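# Place the toy elephant in the child's toy box

## Task

Pick up the toy elephant and leave it resting inside the daughter's toy box. It must stay there once the robot lets go, and nothing may end up on the floor or off the table.

## Robot and tools

Robot: two arms, left_arm and right_arm, each ending in a two-finger parallel gripper with a wrist camera. In the scene frame the origin sits at table-top height halfway between the two nominal arm bases. +x points out over the table, +z points up, and left_arm is on the +y side; arm names do not match image sides. The measured bases are left_arm near (+0.002, +0.314, +0.043) m and right_arm near (+0.034, -0.333, +0.020) m, both turned almost exactly like the scene frame. Each arm reports its hand pose (end_effector_position in metres, end_effector_quat_wxyz) in its own base frame. Fixed cameras and the table use the scene frame. The reported point lies between the finger pads, about 1 cm back from the tips. Fingers point along the gripper's +z and open and close along its y. Reports can be a few cm off, more at long reach.

Row layout, shared by execute_actions and move: 14 numbers, each in [-1, 1]. The first 7 are left_arm: dx, dy, dz, rx, ry, rz, opening. The last 7 are the same for right_arm. Both arms are always included. dx, dy, dz are offsets along that arm's own base axes. rx, ry, rz form one rotation vector about the hand position. Scale: 1.0 equals 0.6 m or 180 degrees, so 0.1 is 6 cm. These six are offsets counted from the arm's Hand target at the moment the action or move begins. They are not absolute poses, so sending the same offset again moves the arm further. Six zeros re-request the current Hand target. Opening is absolute, not an offset: +1 is fully open (0.094 m) and -1 is closed. A 0 there is a real command for half open. To keep a gripper unchanged, repeat its present command as listed under Tool commands.

execute_actions(actions, cameras): actions is a list of actions. Each action is a table of up to 15 rows, one row per 1/30 s control step. Every row is measured from the start pose of that action. A short table holds its last row to fill 15 steps. An empty list returns camera images and full state. cameras takes names, ["all"], or []. An unknown name invalidates the call.

move(target, speed, blend, opening_speed, grip_force, blocking, cameras): straight-line paths to one row, or to up to 15 rows. All rows are offsets from the same starting Hand targets, not chained one to the next. speed is in m/s, 0.002 to 2.9, default 0.25. Rotation rate is capped at twice that number in rad/s. blend, in m, rounds corners between list targets; 0 means a full stop at each. opening_speed is the finger rate per second on the -1..+1 scale, 0.2 or above. Use a slow value on fragile items. grip_force is the per-pad force limit in newtons, 10 to 50, either one value or one per arm, and it persists. Lower forces close slowly. blocking=false returns after about 0.5 s while the move continues. Moves are capped at 10 s. They do not avoid obstacles or the other arm. A new opening on the first target pauses the paths only when the arm is within 10 mm of it. Openings on later targets apply on arrival, once everything is at rest. The move: line reports the outcome: done means at rest within 10 mm and 2 degrees; off_target, moving, held and fault are the others. limits=paced means a commanded pose was clipped, and limits=held means a check withheld steps.

wait(seconds 0 to 10): the scene runs on with the last commands held. stop(): brakes a running move. zoom_image(camera, region=[x0,y0,x1,y1]): a closer look at the latest image of one camera, at most 504x504 px. Cameras: cam_head_left, cam_head_right, cam_high, cam_low, cam_left_wrist, cam_right_wrist, all 896x504. read_manual gives only licence texts. finished_scene ends the scene and cannot be undone.

Results: Hand target is the last commanded pose after clipping, and later offsets start from it. The gripper often comes to rest a few cm short because of friction and weight. That is not evidence of contact. Resend the missing distance as an offset. Orientation is clipped to within 40 degrees of the current orientation at each step. grip_measured shows finger opening on the command scale. On a firmly held hard object it reads a few thousandths below the object's width. To release, command well above it. grip_effort_nm is the averaged gripper motor effort (negative means closing). It does not settle back to zero and is not a force at the pads. Joint torques include gravity and carry offsets. Joint velocities may be omitted when they are only noise.

Sequence: take a look first with an empty actions list. Find the elephant and the toy box, zooming if needed. Open a gripper above the elephant, lower it, and close, slowly if the toy is soft. Lift clear, carry it over the box, lower it a little, open, then raise the arm away. Confirm with cameras, then call finished_scene.

Avoid: dropping the elephant from height, or letting go while it is moving. Avoid fast impacts and hard pushes into the table, the box, or the camera stand. Keep the two arms from touching each other, including grippers and wrist cameras; the controller does not check that. Avoid squeezing the other arm's fingers and straining the wrist camera cables. Keep paths from passing near an arm's own base. Don't hold loads or stretched poses for long, since motors overheat (MOTOR HOT at 75 °C, fault at 90 °C). An arm stopped against something keeps pushing; command it back. Loose objects may be nudged by outside disturbances. Nothing may fall off the table.

Each tool is called after ">>>" as a command line: name --argument value for each argument, lists and objects as JSON in quotes; but a table of rows of numbers goes row by row, as --pt "numbers of a row", without its own name.

## Session

>>> execute_actions --actions '[]'

Scene clock: 0.00 s.
left_arm: end_effector_position=(+0.4126, +0.0203, +0.1071) grip_measured=+1.000 grip_effort_nm=n/a end_effector_quat_wxyz=(+0.586, -0.026, +0.810, +0.008) | right_arm: end_effector_position=(+0.3964, -0.0727, +0.1338) grip_measured=+1.000 grip_effort_nm=n/a end_effector_quat_wxyz=(+0.637, +0.123, +0.755, -0.100)
Joint positions: left_arm=[0.048 1.562 0.425 0.819 0.003 -0.017 0.094] | right_arm=[-0.081 1.545 0.35 1.02 0.233 0.047 0.094]
Joint velocities: within noise
Joint torques (N m): no reading
Heat: left arm: 42 °C; right arm: 40 °C.
Hand target: left_arm +0.4150, +0.0204, +0.1139; +0.593, -0.025, +0.805, +0.008 | right_arm +0.3979, -0.0730, +0.1394; +0.643, +0.124, +0.750, -0.099
Tool commands: left_gripper/opening=+1.0 right_gripper/opening=+1.0

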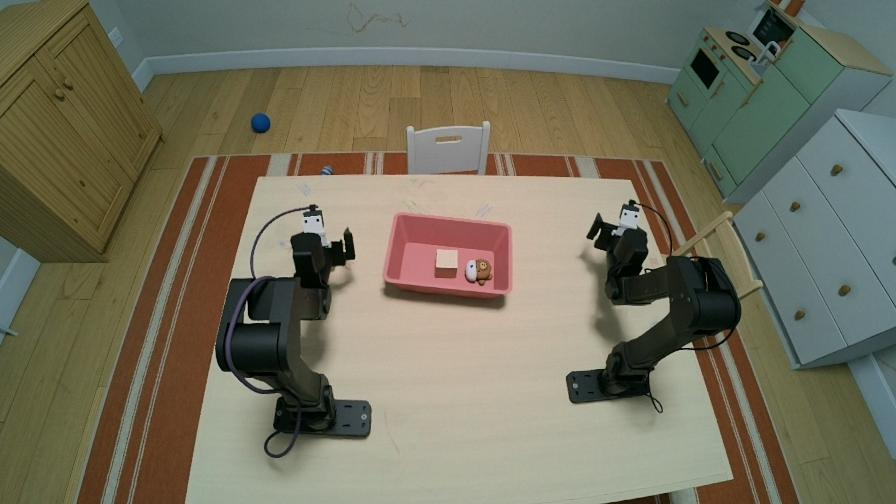

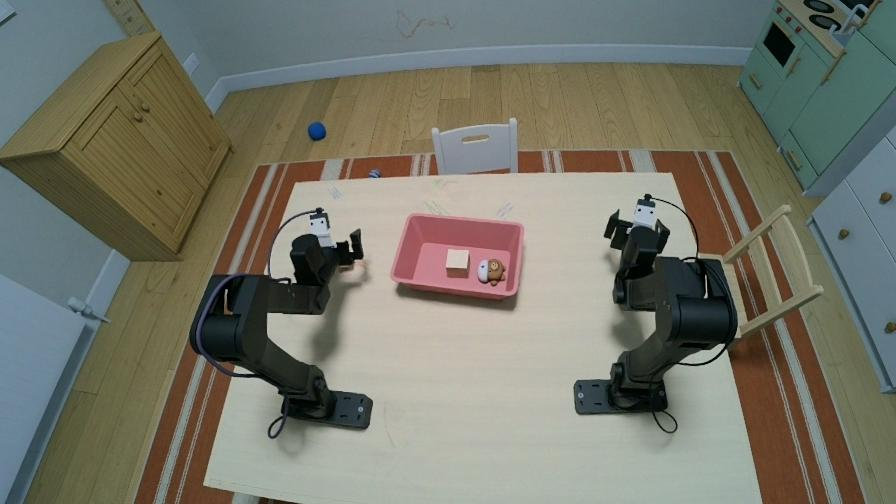

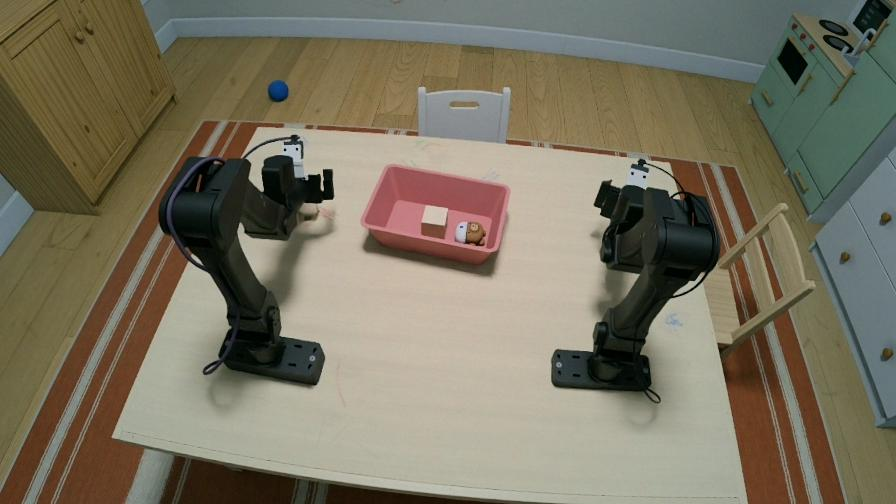

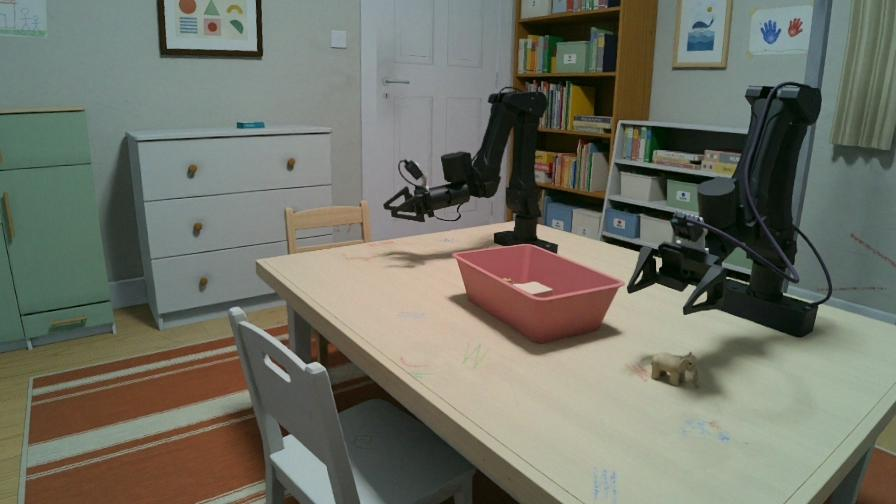

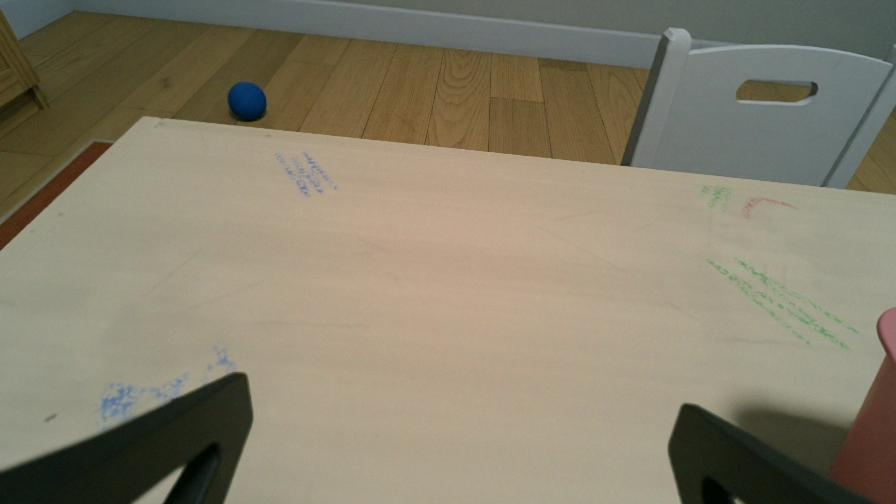

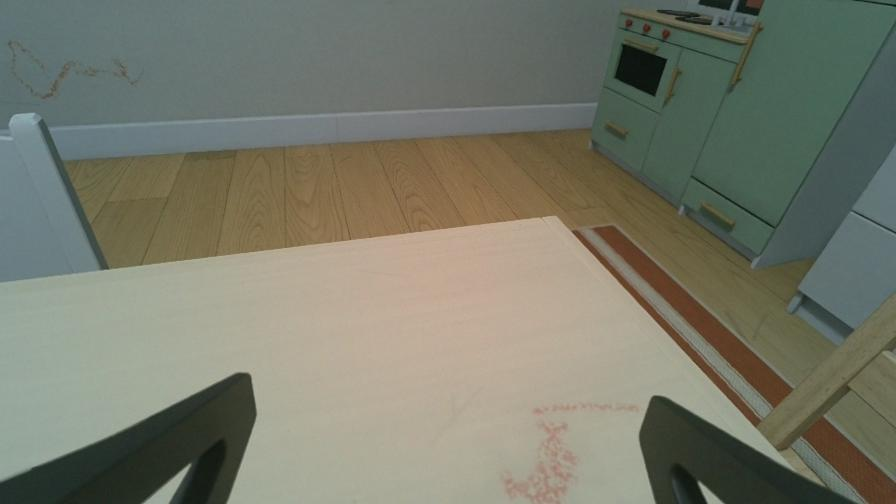

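>>> zoom_image --camera "cam_high" --region '[220, 120, 420, 260]'

>>> zoom_image --camera "cam_low" --region '[580, 220, 780, 420]'

Scaled by 2.520 from the camera's 896x504 image, which has a finer 1280x720 frame.

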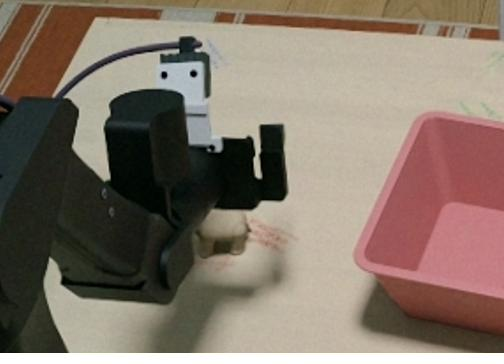

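Scaled by 2.520 from the camera's 896x504 image, which has a finer 1280x720 frame.

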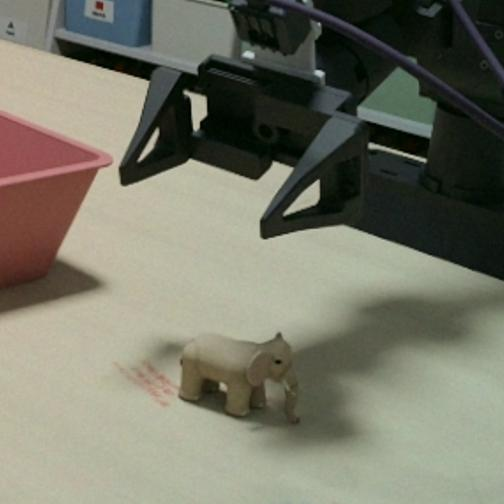

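>>> move --target '[-0.1, 0, 0.08, 0, 0.35, 0, 1, 0, 0, 0, 0, 0, 0, 1]' --speed 0.3 --cameras '["all"]'

Scene clock: 24.33 s.
left_arm: end_effector_position=(+0.3488, +0.0205, +0.1566) grip_measured=+1.000 grip_effort_nm=-0.01 end_effector_quat_wxyz=(+0.080, -0.023, +0.996, +0.015) | right_arm: end_effector_position=(+0.3964, -0.0727, +0.1338) grip_measured=+1.000 grip_effort_nm=0.01 end_effector_quat_wxyz=(+0.637, +0.123, +0.755, -0.100)
Joint positions: left_arm=[0.042 1.717 1.572 -1.266 -0.027 -0.002 0.094] | right_arm=[-0.081 1.545 0.35 1.02 0.233 0.047 0.094]
Joint torques (N m): left_arm=[-0.44 -6.58 8.4 0.17 -0.16 0.08] | right_arm=[-0.01 -5.94 6.68 1.63 0.06 0]
Heat: left arm: 43 °C; right arm: 40 °C.
Hand target: left_arm +0.3551, +0.0204, +0.1619; +0.086, -0.017, +0.996, +0.020 | right_arm +0.3979, -0.0730, +0.1394; +0.643, +0.124, +0.750, -0.099
Off the commanded pose: left_arm 0.008 m, 1 deg | right_arm 0.006 m, 1 deg.
move: done

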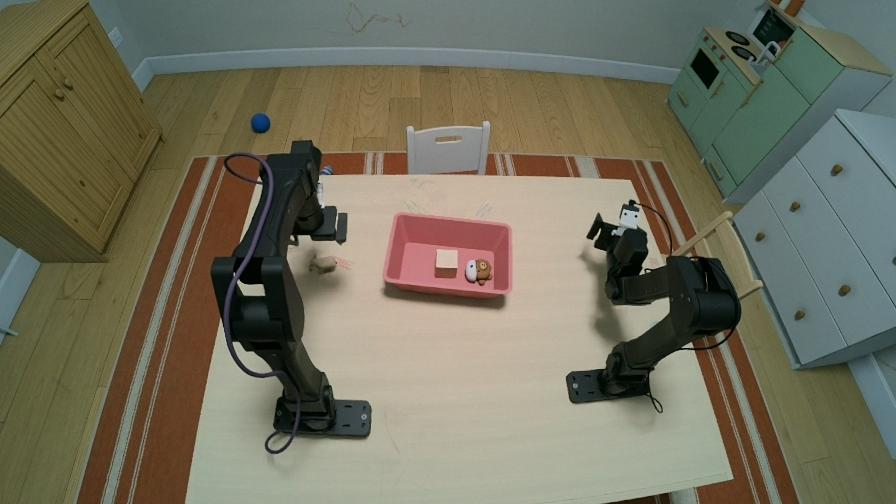

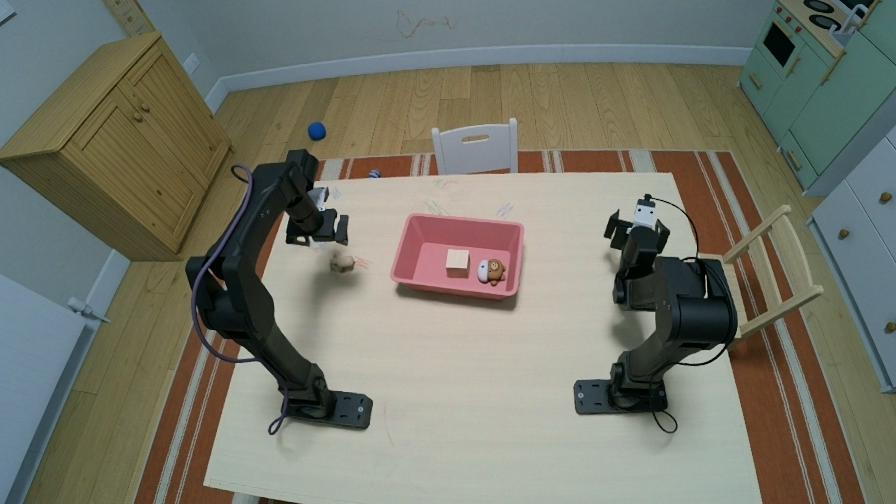

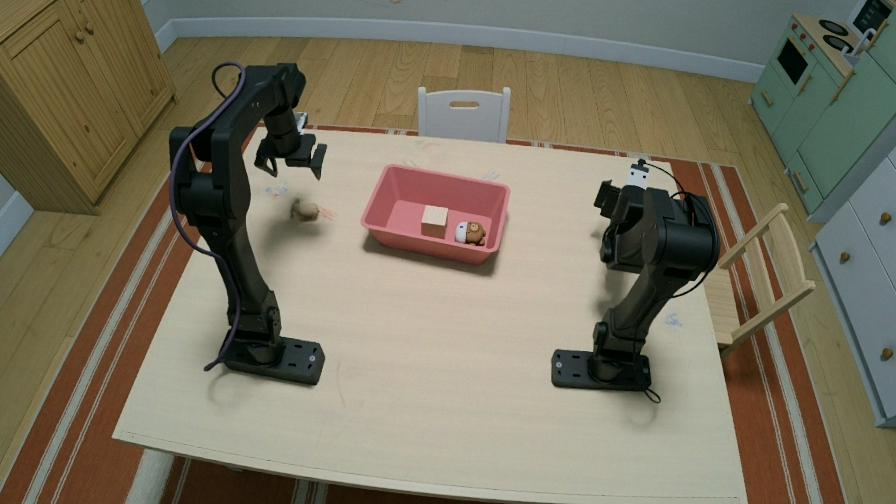

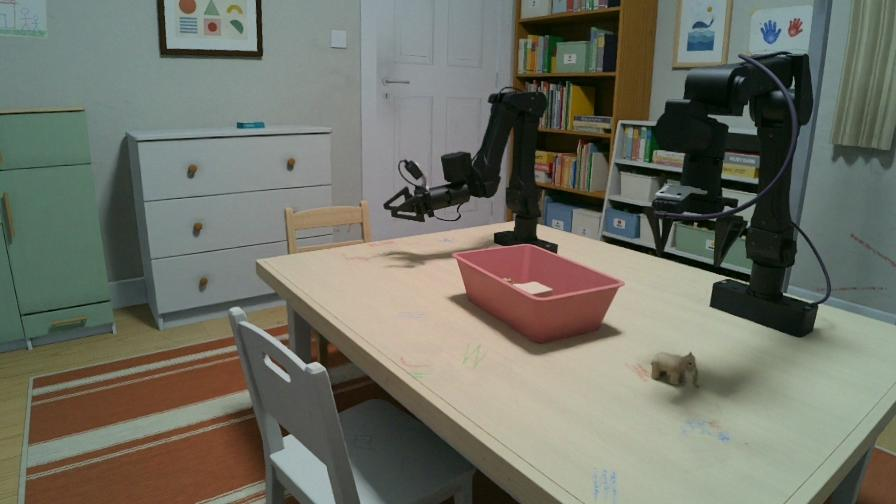

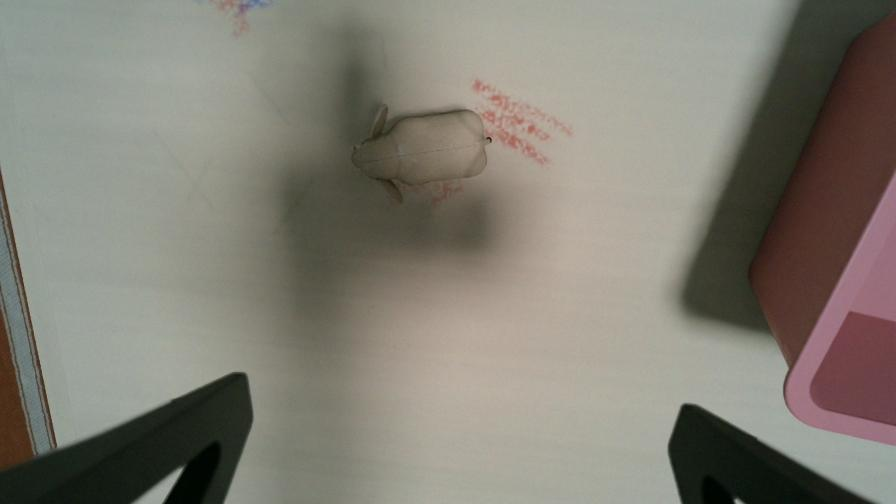

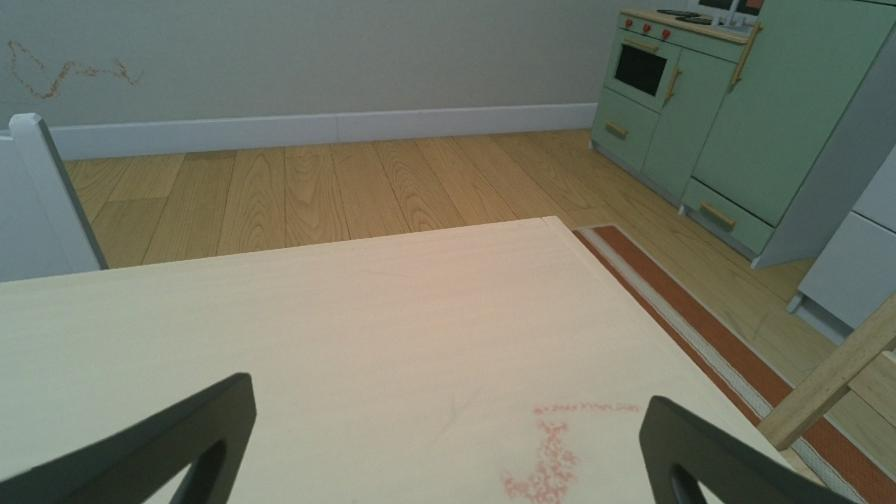

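>>> move --target '[0.085, 0.033, -0.1, 0.0258, 0.0552, -0.4335, 1, 0, 0, 0, 0, 0, 0, 1]' --speed 0.5 --cameras '["cam_left_wrist", "cam_low"]'

Scene clock: 85.23 s.
left_arm: end_effector_position=(+0.4023, +0.0377, +0.1018) grip_measured=+1.000 grip_effort_nm=-0.02 end_effector_quat_wxyz=(+0.001, +0.615, +0.789, +0.002) | right_arm: end_effector_position=(+0.3964, -0.0727, +0.1338) grip_measured=+1.000 grip_effort_nm=0.01 end_effector_quat_wxyz=(+0.637, +0.123, +0.755, -0.100)
Joint positions: left_arm=[0.09 2.091 1.869 -1.346 -0.002 1.415 0.094] | right_arm=[-0.081 1.545 0.35 1.02 0.233 0.047 0.094]
Joint torques (N m): left_arm=[0.5 -9.29 7.86 -0.16 -0.04 0.13] | right_arm=[-0.06 -5.96 6.68 1.63 0.05 0]
Heat: left arm: 44 °C; right arm: 41 °C.
Hand target: left_arm +0.4059, +0.0402, +0.1018; -0.001, +0.617, +0.787, +0.000 | right_arm +0.3979, -0.0730, +0.1394; +0.643, +0.124, +0.750, -0.099
Off the commanded pose: left_arm 0.005 m, 0 deg | right_arm 0.006 m, 1 deg.
move: done
Images, in order (width x height): cam_low 896x504, cam_left_wrist 896x504.

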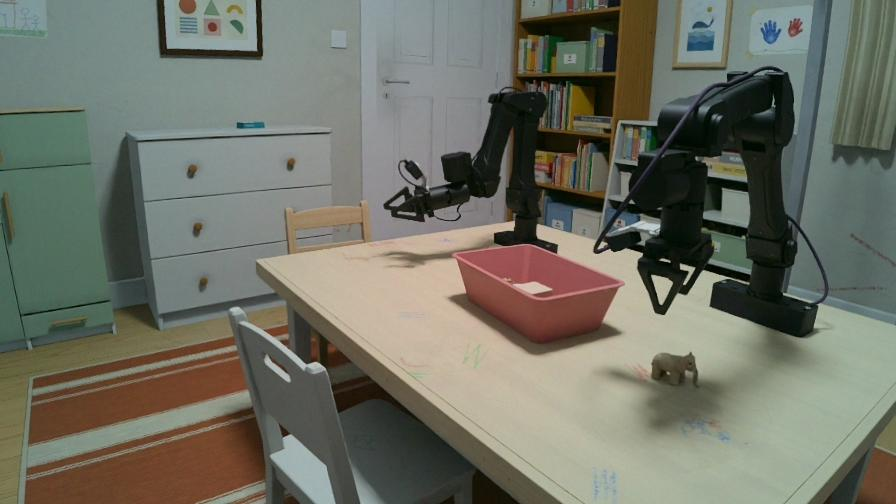

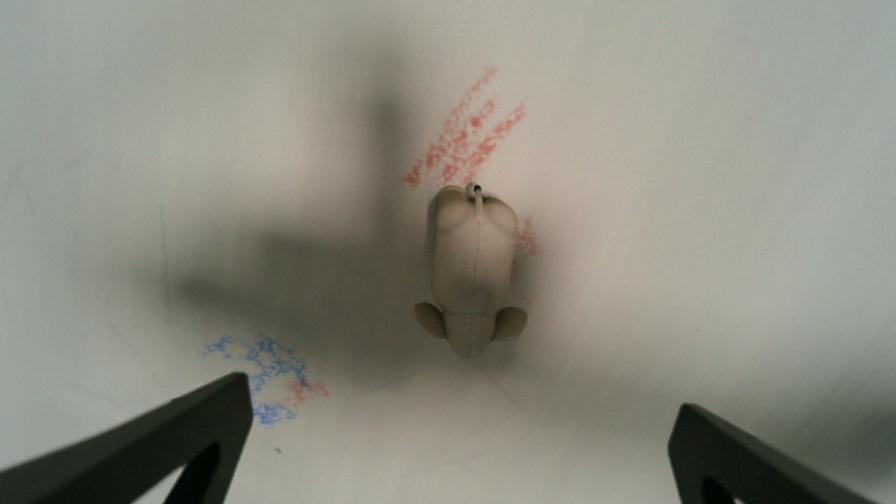

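>>> move --target '[-0.014, 0.0063, -0.16, 0, 0, 0, 1, 0, 0, 0, 0, 0, 0, 1]' --speed 0.2 --cameras '["cam_left_wrist", "cam_low"]'

Scene clock: 98.10 s.
left_arm: end_effector_position=(+0.3988, +0.0422, +0.0110) grip_measured=+1.000 grip_effort_nm=-0.02 end_effector_quat_wxyz=(+0.002, +0.615, +0.788, +0.003) | right_arm: end_effector_position=(+0.3964, -0.0727, +0.1338) grip_measured=+1.000 grip_effort_nm=0.01 end_effector_quat_wxyz=(+0.637, +0.123, +0.755, -0.100)
Joint positions: left_arm=[0.102 2.131 1.566 -0.998 -0.002 1.427 0.094] | right_arm=[-0.081 1.545 0.35 1.02 0.233 0.047 0.094]
Joint torques (N m): left_arm=[0.44 -10.21 4.79 0.07 -0.04 0.14] | right_arm=[-0.05 -5.96 6.64 1.62 0.05 0.01]
Heat: left arm: 43 °C; right arm: 41 °C.
Hand target: left_arm +0.3977, +0.0440, +0.0059; +0.000, +0.617, +0.787, +0.000 | right_arm +0.3979, -0.0730, +0.1394; +0.643, +0.124, +0.750, -0.099
Off the commanded pose: left_arm 0.006 m, 1 deg | right_arm 0.006 m, 1 deg.
move: done
Images, in order (width x height): cam_low 896x504, cam_left_wrist 896x504.

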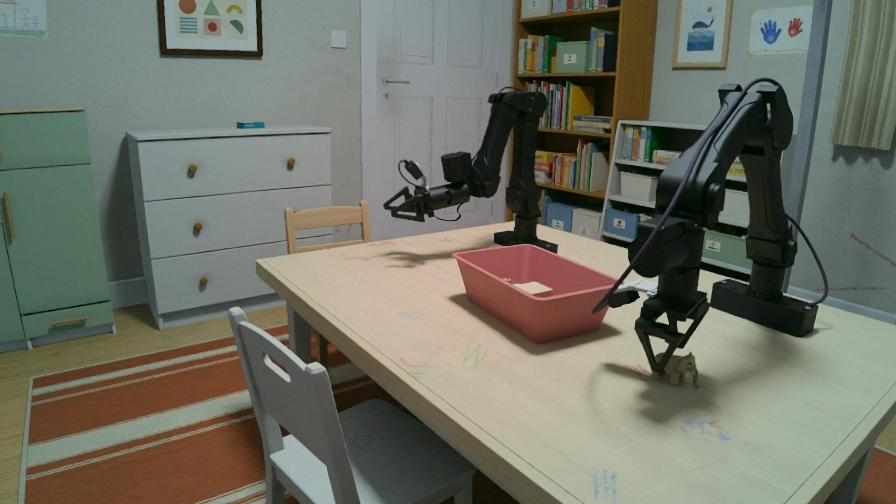

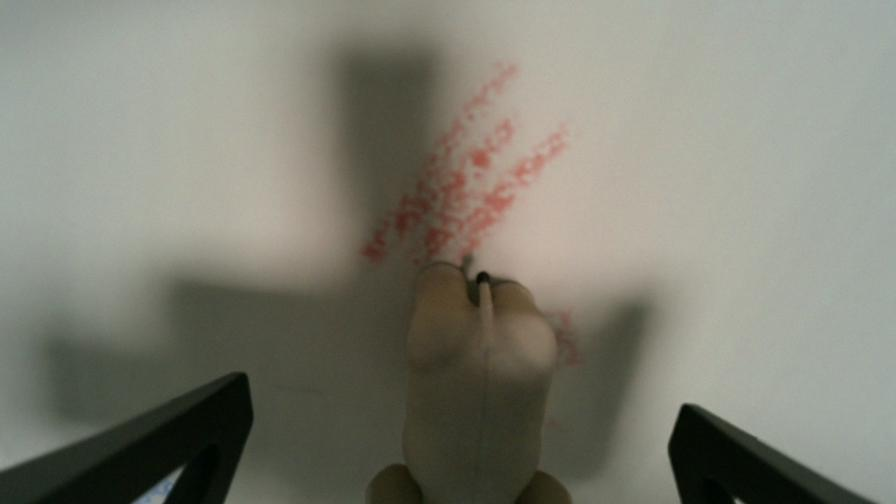

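>>> move --pt "-0.0017 -0.0075 -0.03 0 0 0 0.3 0 0 0 0 0 0 1" --pt "-0.0017 -0.0075 -0.03 0 0 0 -0.45 0 0 0 0 0 0 1" --speed 0.1 --grip_force '[25, 50]' --cameras '["cam_left_wrist", "cam_low"]'

Scene clock: 120.27 s.
left_arm: end_effector_position=(+0.4001, +0.0417, -0.0027) grip_measured=-0.323 grip_effort_nm=-0.52 end_effector_quat_wxyz=(+0.007, +0.616, +0.788, +0.008) | right_arm: end_effector_position=(+0.3964, -0.0727, +0.1338) grip_measured=+1.000 grip_effort_nm=0.01 end_effector_quat_wxyz=(+0.637, +0.123, +0.755, -0.100)
Joint positions: left_arm=[0.1 2.142 1.525 -0.933 -0.002 1.427 0.032] | right_arm=[-0.081 1.545 0.35 1.02 0.233 0.047 0.094]
Joint torques (N m): left_arm=[-0.34 -9.51 4.45 0.09 -0.05 0.02] | right_arm=[-0.03 -5.98 6.71 1.62 0.05 0.01]
Heat: left arm: 42 °C; right arm: 41 °C.
Hand target: left_arm +0.3966, +0.0395, -0.0121; +0.000, +0.617, +0.787, +0.000 | right_arm +0.3979, -0.0730, +0.1394; +0.643, +0.124, +0.750, -0.099
Off the commanded pose: left_arm 0.010 m, 1 deg | right_arm 0.006 m, 1 deg.
grip_force (N): 25, 50
move: done
Images, in order (width x height): cam_low 896x504, cam_left_wrist 896x504.

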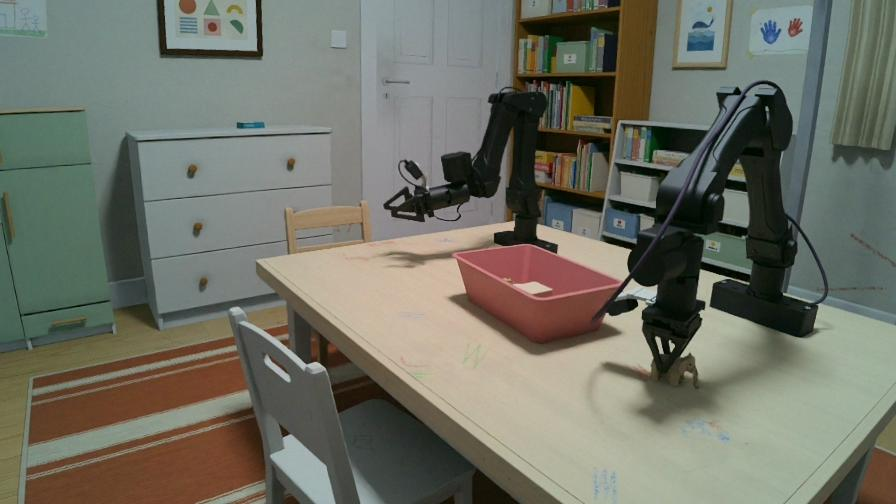

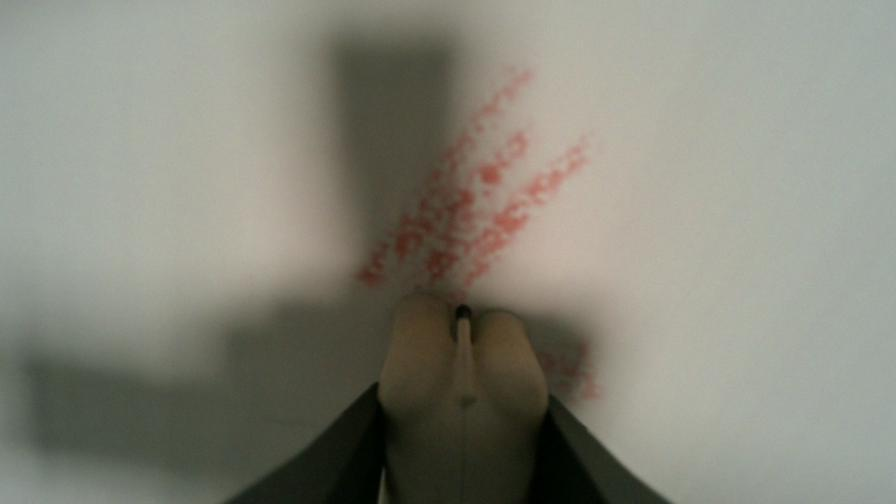

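>>> move --pt "0 0 0.237 0 0 0 -0.45 0 0 0 0 0 0 1" --pt "0 -0.2 0.237 0 0 0 -0.45 0 0 0 0 0 0 1" --speed 0.2 --blend '[0.03, 0]' --cameras '["cam_left_wrist", "cam_low", "cam_high", "cam_head_left", "cam_head_right"]'

Scene clock: 156.30 s.
left_arm: end_effector_position=(+0.3926, -0.0806, +0.1247) grip_measured=-0.324 grip_effort_nm=-0.58 end_effector_quat_wxyz=(-0.006, +0.623, +0.782, -0.001) | right_arm: end_effector_position=(+0.3964, -0.0727, +0.1338) grip_measured=+1.000 grip_effort_nm=0.01 end_effector_quat_wxyz=(+0.637, +0.123, +0.755, -0.100)
Joint positions: left_arm=[-0.207 2.1 1.974 -1.456 -0.004 1.137 0.032] | right_arm=[-0.081 1.545 0.35 1.02 0.233 0.047 0.094]
Joint torques (N m): left_arm=[0.38 -10.32 7.97 -0.16 -0.02 -0.1] | right_arm=[-0.01 -5.94 6.71 1.62 0.06 0.01]
Heat: left arm: 41 °C; right arm: 41 °C.
Hand target: left_arm +0.3967, -0.0804, +0.1301; +0.000, +0.617, +0.787, +0.000 | right_arm +0.3979, -0.0730, +0.1394; +0.643, +0.124, +0.750, -0.099
Off the commanded pose: left_arm 0.007 m, 1 deg | right_arm 0.006 m, 1 deg.
grip_force (N): 25, 50
move: done
Images, in order (width x height): cam_head_left 896x504, cam_head_right 896x504, cam_high 896x504, cam_low 896x504, cam_left_wrist 896x504.

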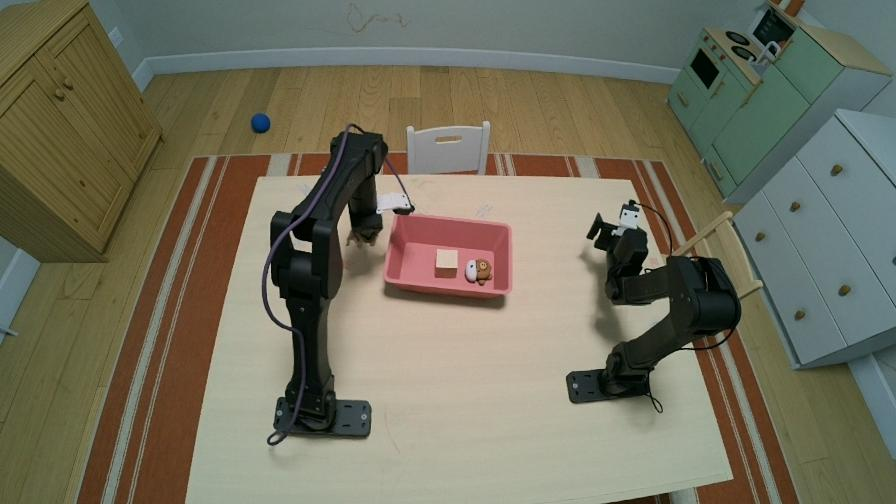

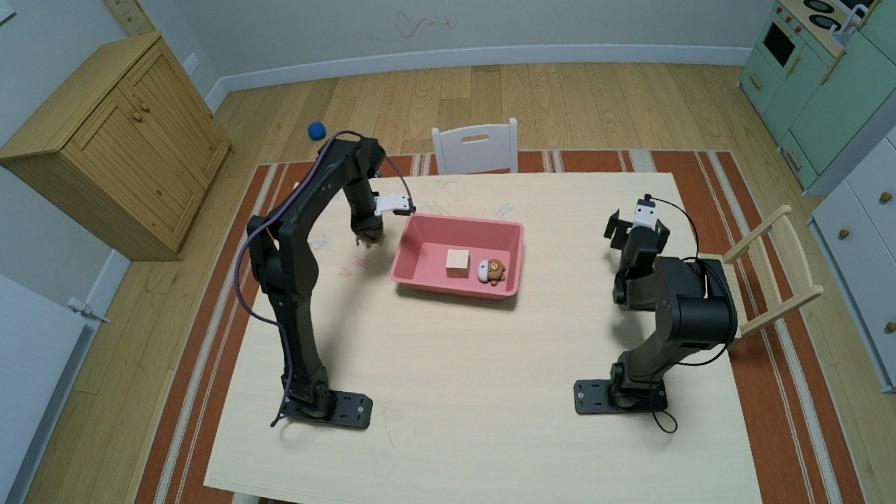

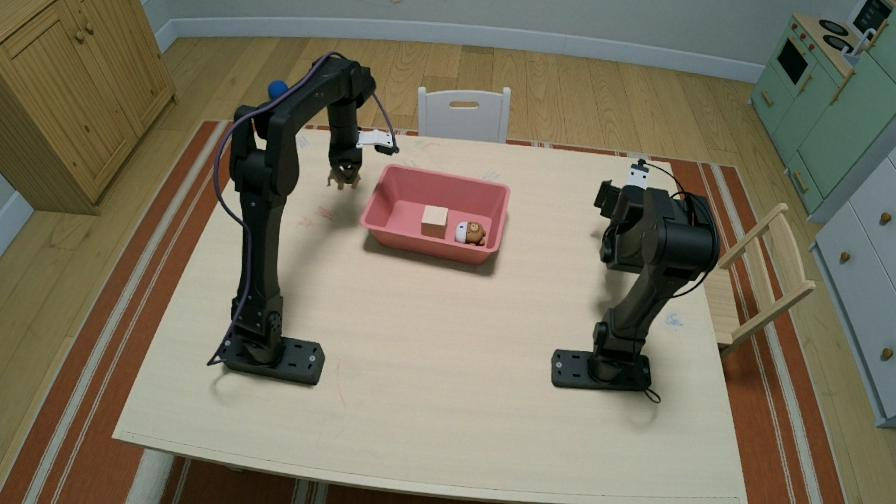

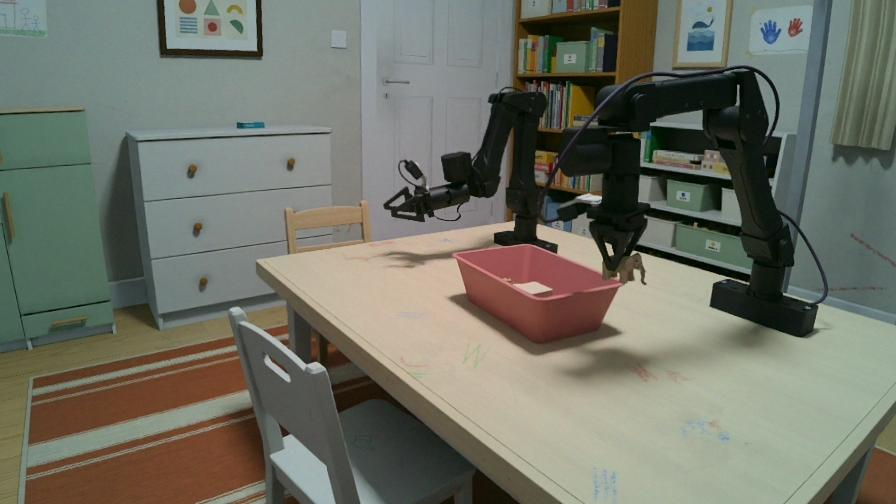

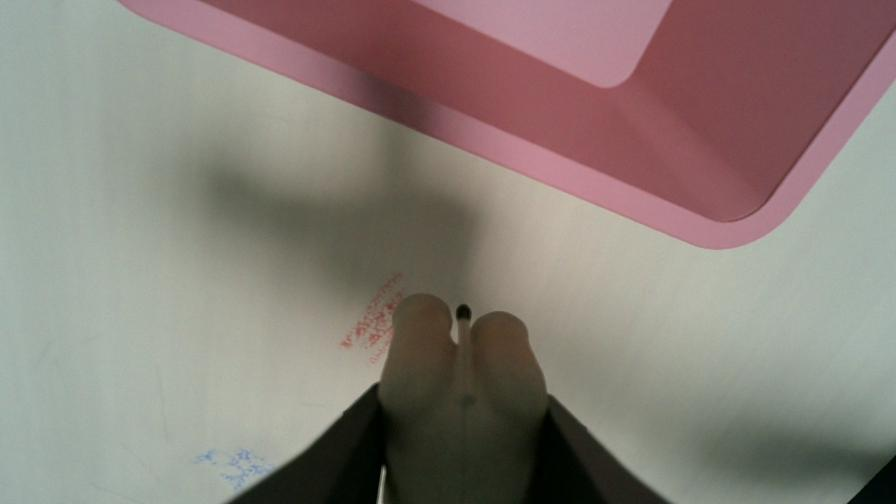

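>>> zoom_image --camera "cam_head_right" --region '[350, 190, 550, 320]'

>>> zoom_image --camera "cam_head_left" --region '[330, 190, 530, 320]'

Scaled by 2.520 from the camera's 896x504 image, which has a finer 1280x720 frame.

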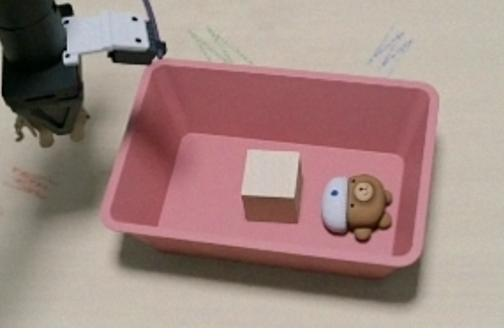

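Scaled by 2.520 from the camera's 896x504 image, which has a finer 1280x720 frame.

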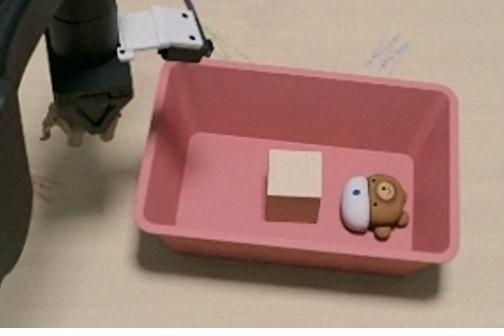

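>>> move --pt "-0.0145 -0.2077 -0.0135 0 0 -0.104 -0.45 0 0 0 0 0 0 1" --pt "0.047 -0.216 -0.142 0 0 -0.104 -0.45 0 0 0 0 0 0 1" --pt "0.047 -0.216 -0.197 0 0 -0.104 -0.45 0 0 0 0 0 0 1" --speed '[0.25, 0.2, 0.1]' --blend '[0.015, 0.01, 0]' --cameras '["cam_left_wrist", "cam_head_right", "cam_high"]'

Scene clock: 213.07 s.
left_arm: end_effector_position=(+0.4263, -0.2109, +0.0217) grip_measured=-0.324 grip_effort_nm=-0.58 end_effector_quat_wxyz=(+0.007, +0.734, +0.679, +0.005) | right_arm: end_effector_position=(+0.3964, -0.0727, +0.1338) grip_measured=+1.000 grip_effort_nm=0.01 end_effector_quat_wxyz=(+0.637, +0.123, +0.755, -0.100)
Joint positions: left_arm=[-0.463 2.432 2.118 -1.241 -0.005 1.185 0.032] | right_arm=[-0.081 1.545 0.35 1.02 0.233 0.047 0.094]
Joint torques (N m): left_arm=[0.16 -12.16 4.92 0.07 -0.01 0.14] | right_arm=[-0.03 -5.93 6.67 1.63 0.05 0.01]
Heat: left arm: 42 °C; right arm: 41 °C.
Hand target: left_arm +0.4248, -0.2100, +0.0119; +0.000, +0.737, +0.676, +0.000 | right_arm +0.3979, -0.0730, +0.1394; +0.643, +0.124, +0.750, -0.099
Off the commanded pose: left_arm 0.010 m, 1 deg | right_arm 0.006 m, 1 deg.
grip_force (N): 25, 50
move: done
Images, in order (width x height): cam_head_right 896x504, cam_high 896x504, cam_left_wrist 896x504.

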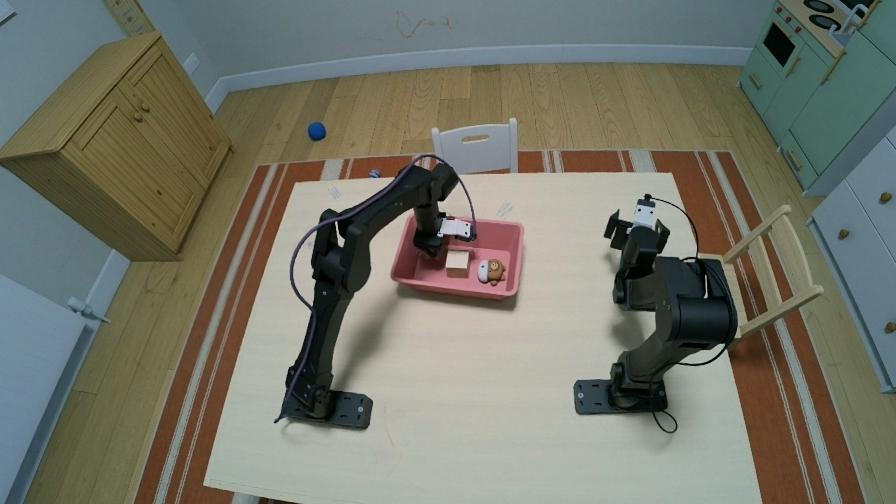

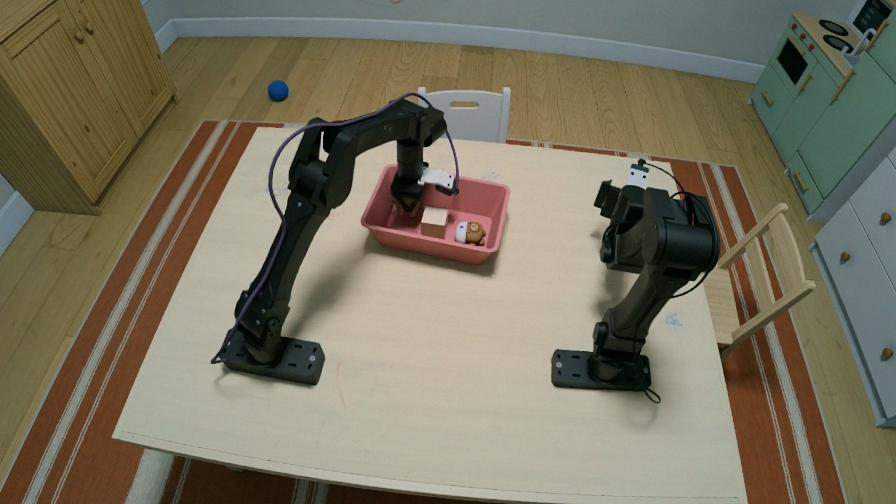

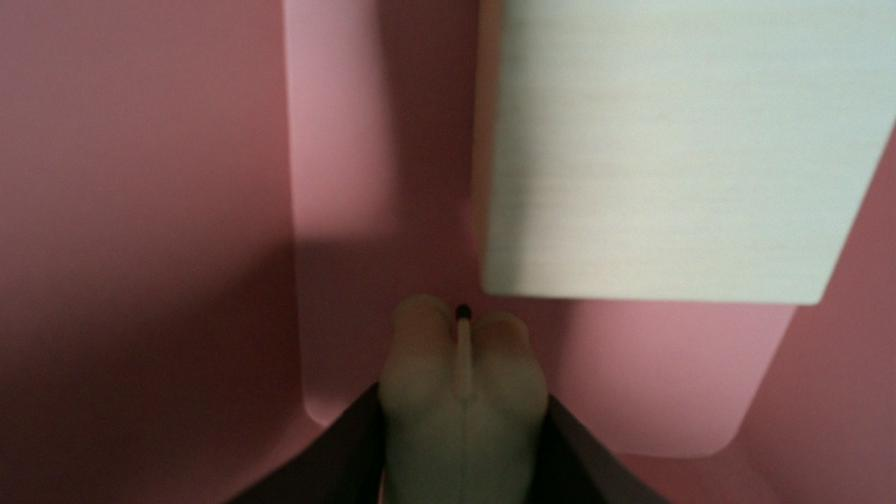

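>>> move --target '[0.004, 0, -0.03, 0, 0, 0, -0.45, 0, 0, 0, 0, 0, 0, 1]' --speed 0.05 --cameras '["cam_left_wrist"]'

Scene clock: 227.57 s.
left_arm: end_effector_position=(+0.4291, -0.2124, +0.0057) grip_measured=-0.324 grip_effort_nm=-0.58 end_effector_quat_wxyz=(+0.009, +0.734, +0.679, +0.006) | right_arm: end_effector_position=(+0.3964, -0.0727, +0.1338) grip_measured=+1.000 grip_effort_nm=0.01 end_effector_quat_wxyz=(+0.637, +0.123, +0.755, -0.100)
Joint positions: left_arm=[-0.463 2.451 2.089 -1.188 -0.004 1.187 0.032] | right_arm=[-0.081 1.545 0.35 1.02 0.233 0.047 0.094]
Joint torques (N m): left_arm=[0.39 -11.97 4.79 0.09 -0.01 0.13] | right_arm=[-0.02 -5.96 6.72 1.63 0.04 0.01]
Heat: left arm: 42 °C; right arm: 41 °C.
Hand target: left_arm +0.4272, -0.2100, -0.0060; +0.000, +0.737, +0.676, +0.000 | right_arm +0.3979, -0.0730, +0.1394; +0.643, +0.124, +0.750, -0.099
Off the commanded pose: left_arm 0.012 m, 1 deg | right_arm 0.006 m, 1 deg.
grip_force (N): 25, 50
move: off_target (left_arm)
Images, in order (width x height): cam_left_wrist 896x504.

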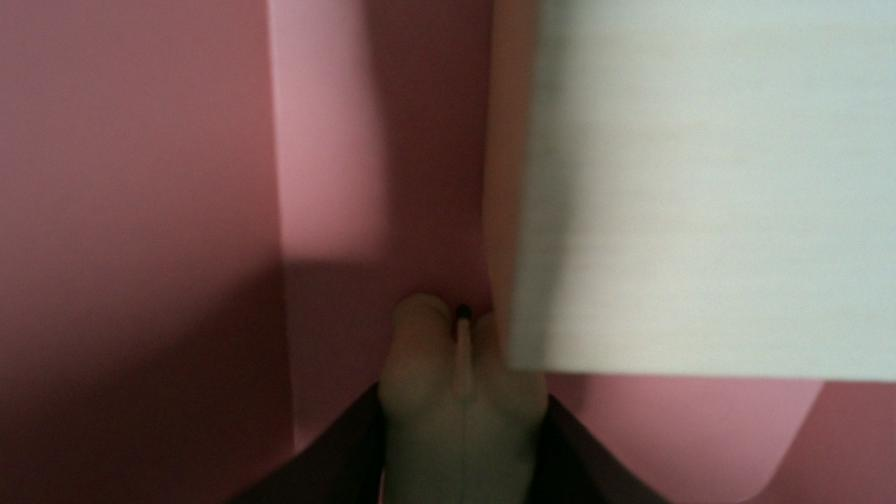

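>>> move --pt "0 0 -0.008 0 0 0 -0.45 0 0 0 0 0 0 1" --pt "0 0 -0.004 0 0 0 -0.05 0 0 0 0 0 0 1" --speed 0.05 --opening_speed 0.4 --cameras '["cam_left_wrist"]'

Scene clock: 244.10 s.
left_arm: end_effector_position=(+0.4303, -0.2130, +0.0033) grip_measured=-0.052 grip_effort_nm=0.08 end_effector_quat_wxyz=(+0.012, +0.735, +0.678, +0.007) | right_arm: end_effector_position=(+0.3964, -0.0727, +0.1338) grip_measured=+1.000 grip_effort_nm=0.01 end_effector_quat_wxyz=(+0.637, +0.123, +0.755, -0.100)
Joint positions: left_arm=[-0.463 2.451 2.079 -1.172 -0.004 1.189 0.045] | right_arm=[-0.081 1.545 0.35 1.02 0.233 0.047 0.094]
Joint torques (N m): left_arm=[0.39 -11.85 5.09 0.03 -0.02 0.12] | right_arm=[-0.08 -5.96 6.69 1.62 0.06 0]
Heat: left arm: 41 °C; right arm: 41 °C.
Hand target: left_arm +0.4272, -0.2100, -0.0084; +0.000, +0.737, +0.676, +0.000 | right_arm +0.3979, -0.0730, +0.1394; +0.643, +0.124, +0.750, -0.099
Off the commanded pose: left_arm 0.013 m, 2 deg | right_arm 0.006 m, 1 deg.
grip_force (N): 25, 50
move: off_target (left_arm); target 2's new opening was sent with left_arm's hand 0.013 m and 2 deg from that target
Images, in order (width x height): cam_left_wrist 896x504.

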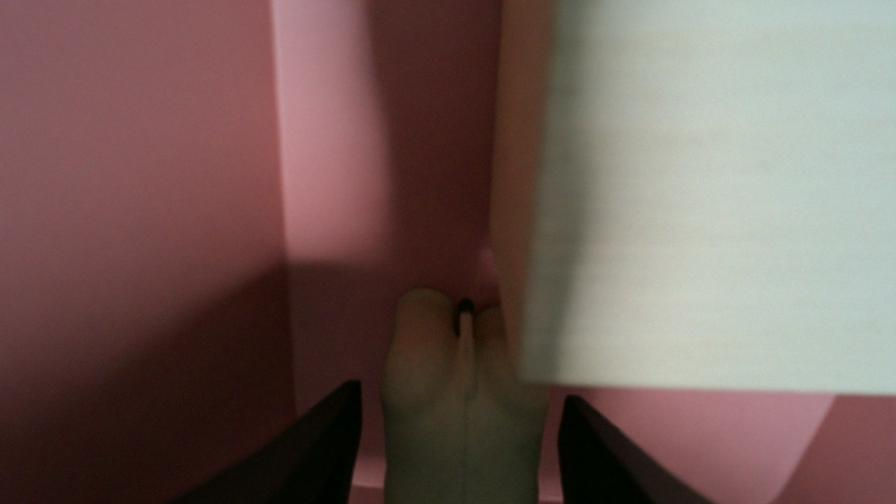

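>>> move --pt "0.006 -0.004 0.09 0 0 0 -0.05 0 0 0 0 0 0 1" --pt "-0.065 0.01 0.222 0 0 0 -0.05 0 0 0 0 0 0 1" --speed '[0.1, 0.2]' --blend '[0.01, 0]' --cameras '["cam_left_wrist", "cam_head_right"]'

Scene clock: 251.20 s.
left_arm: end_effector_position=(+0.3898, -0.2027, +0.1112) grip_measured=-0.052 grip_effort_nm=0.07 end_effector_quat_wxyz=(-0.010, +0.739, +0.674, -0.002) | right_arm: end_effector_position=(+0.3964, -0.0727, +0.1338) grip_measured=+1.000 grip_effort_nm=0.01 end_effector_quat_wxyz=(+0.637, +0.123, +0.755, -0.100)
Joint positions: left_arm=[-0.484 2.306 2.254 -1.54 -0.004 1.18 0.045] | right_arm=[-0.081 1.545 0.35 1.02 0.233 0.047 0.094]
Joint torques (N m): left_arm=[-0.24 -14.48 6.26 -0.2 -0.02 -0.08] | right_arm=[-0.03 -5.93 6.71 1.63 0.05 0.02]
Heat: left arm: 41 °C; right arm: 41 °C.
Hand target: left_arm +0.3882, -0.2041, +0.1248; +0.000, +0.737, +0.676, +0.000 | right_arm +0.3979, -0.0730, +0.1394; +0.643, +0.124, +0.750, -0.099
Off the commanded pose: left_arm 0.014 m, 1 deg | right_arm 0.006 m, 1 deg.
joint sent to its limit (left arm) — joint 4 (wrist pitch), lower limit. The joint targets still meet the commanded pose.
grip_force (N): 25, 50
move: off_target (left_arm)
Images, in order (width x height): cam_head_right 896x504, cam_left_wrist 896x504.

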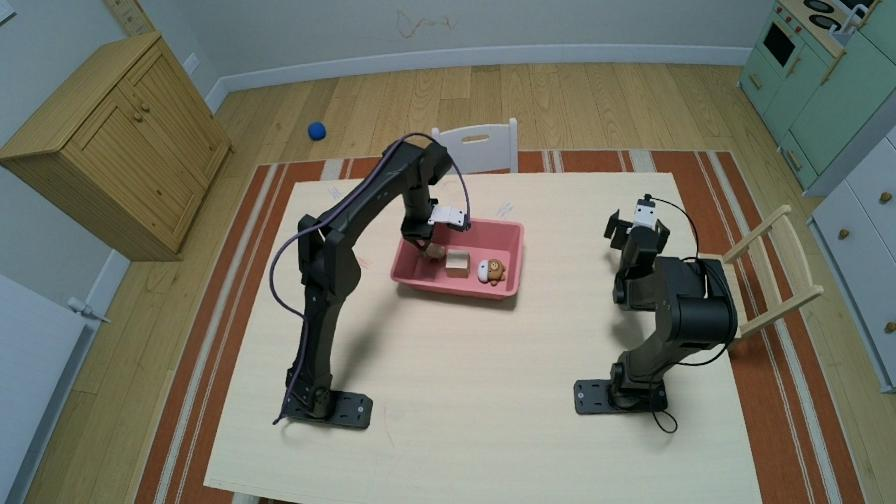

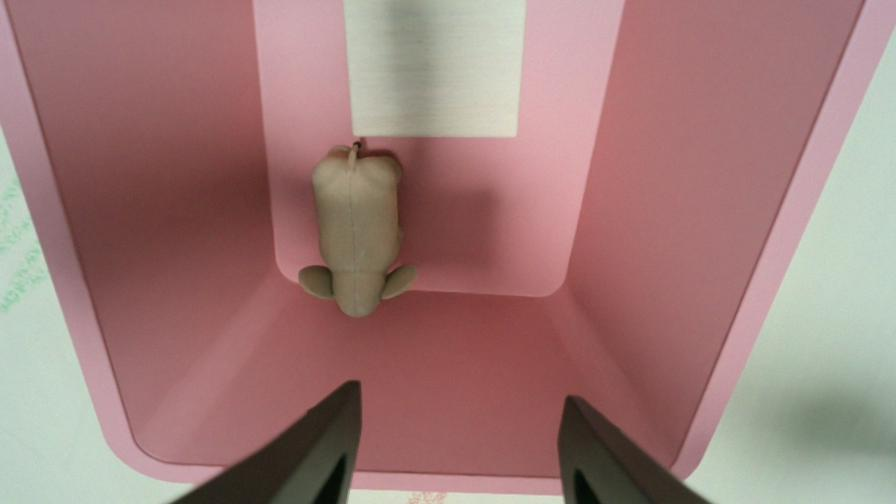

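>>> finished_scene

The scene is finished: the task was done.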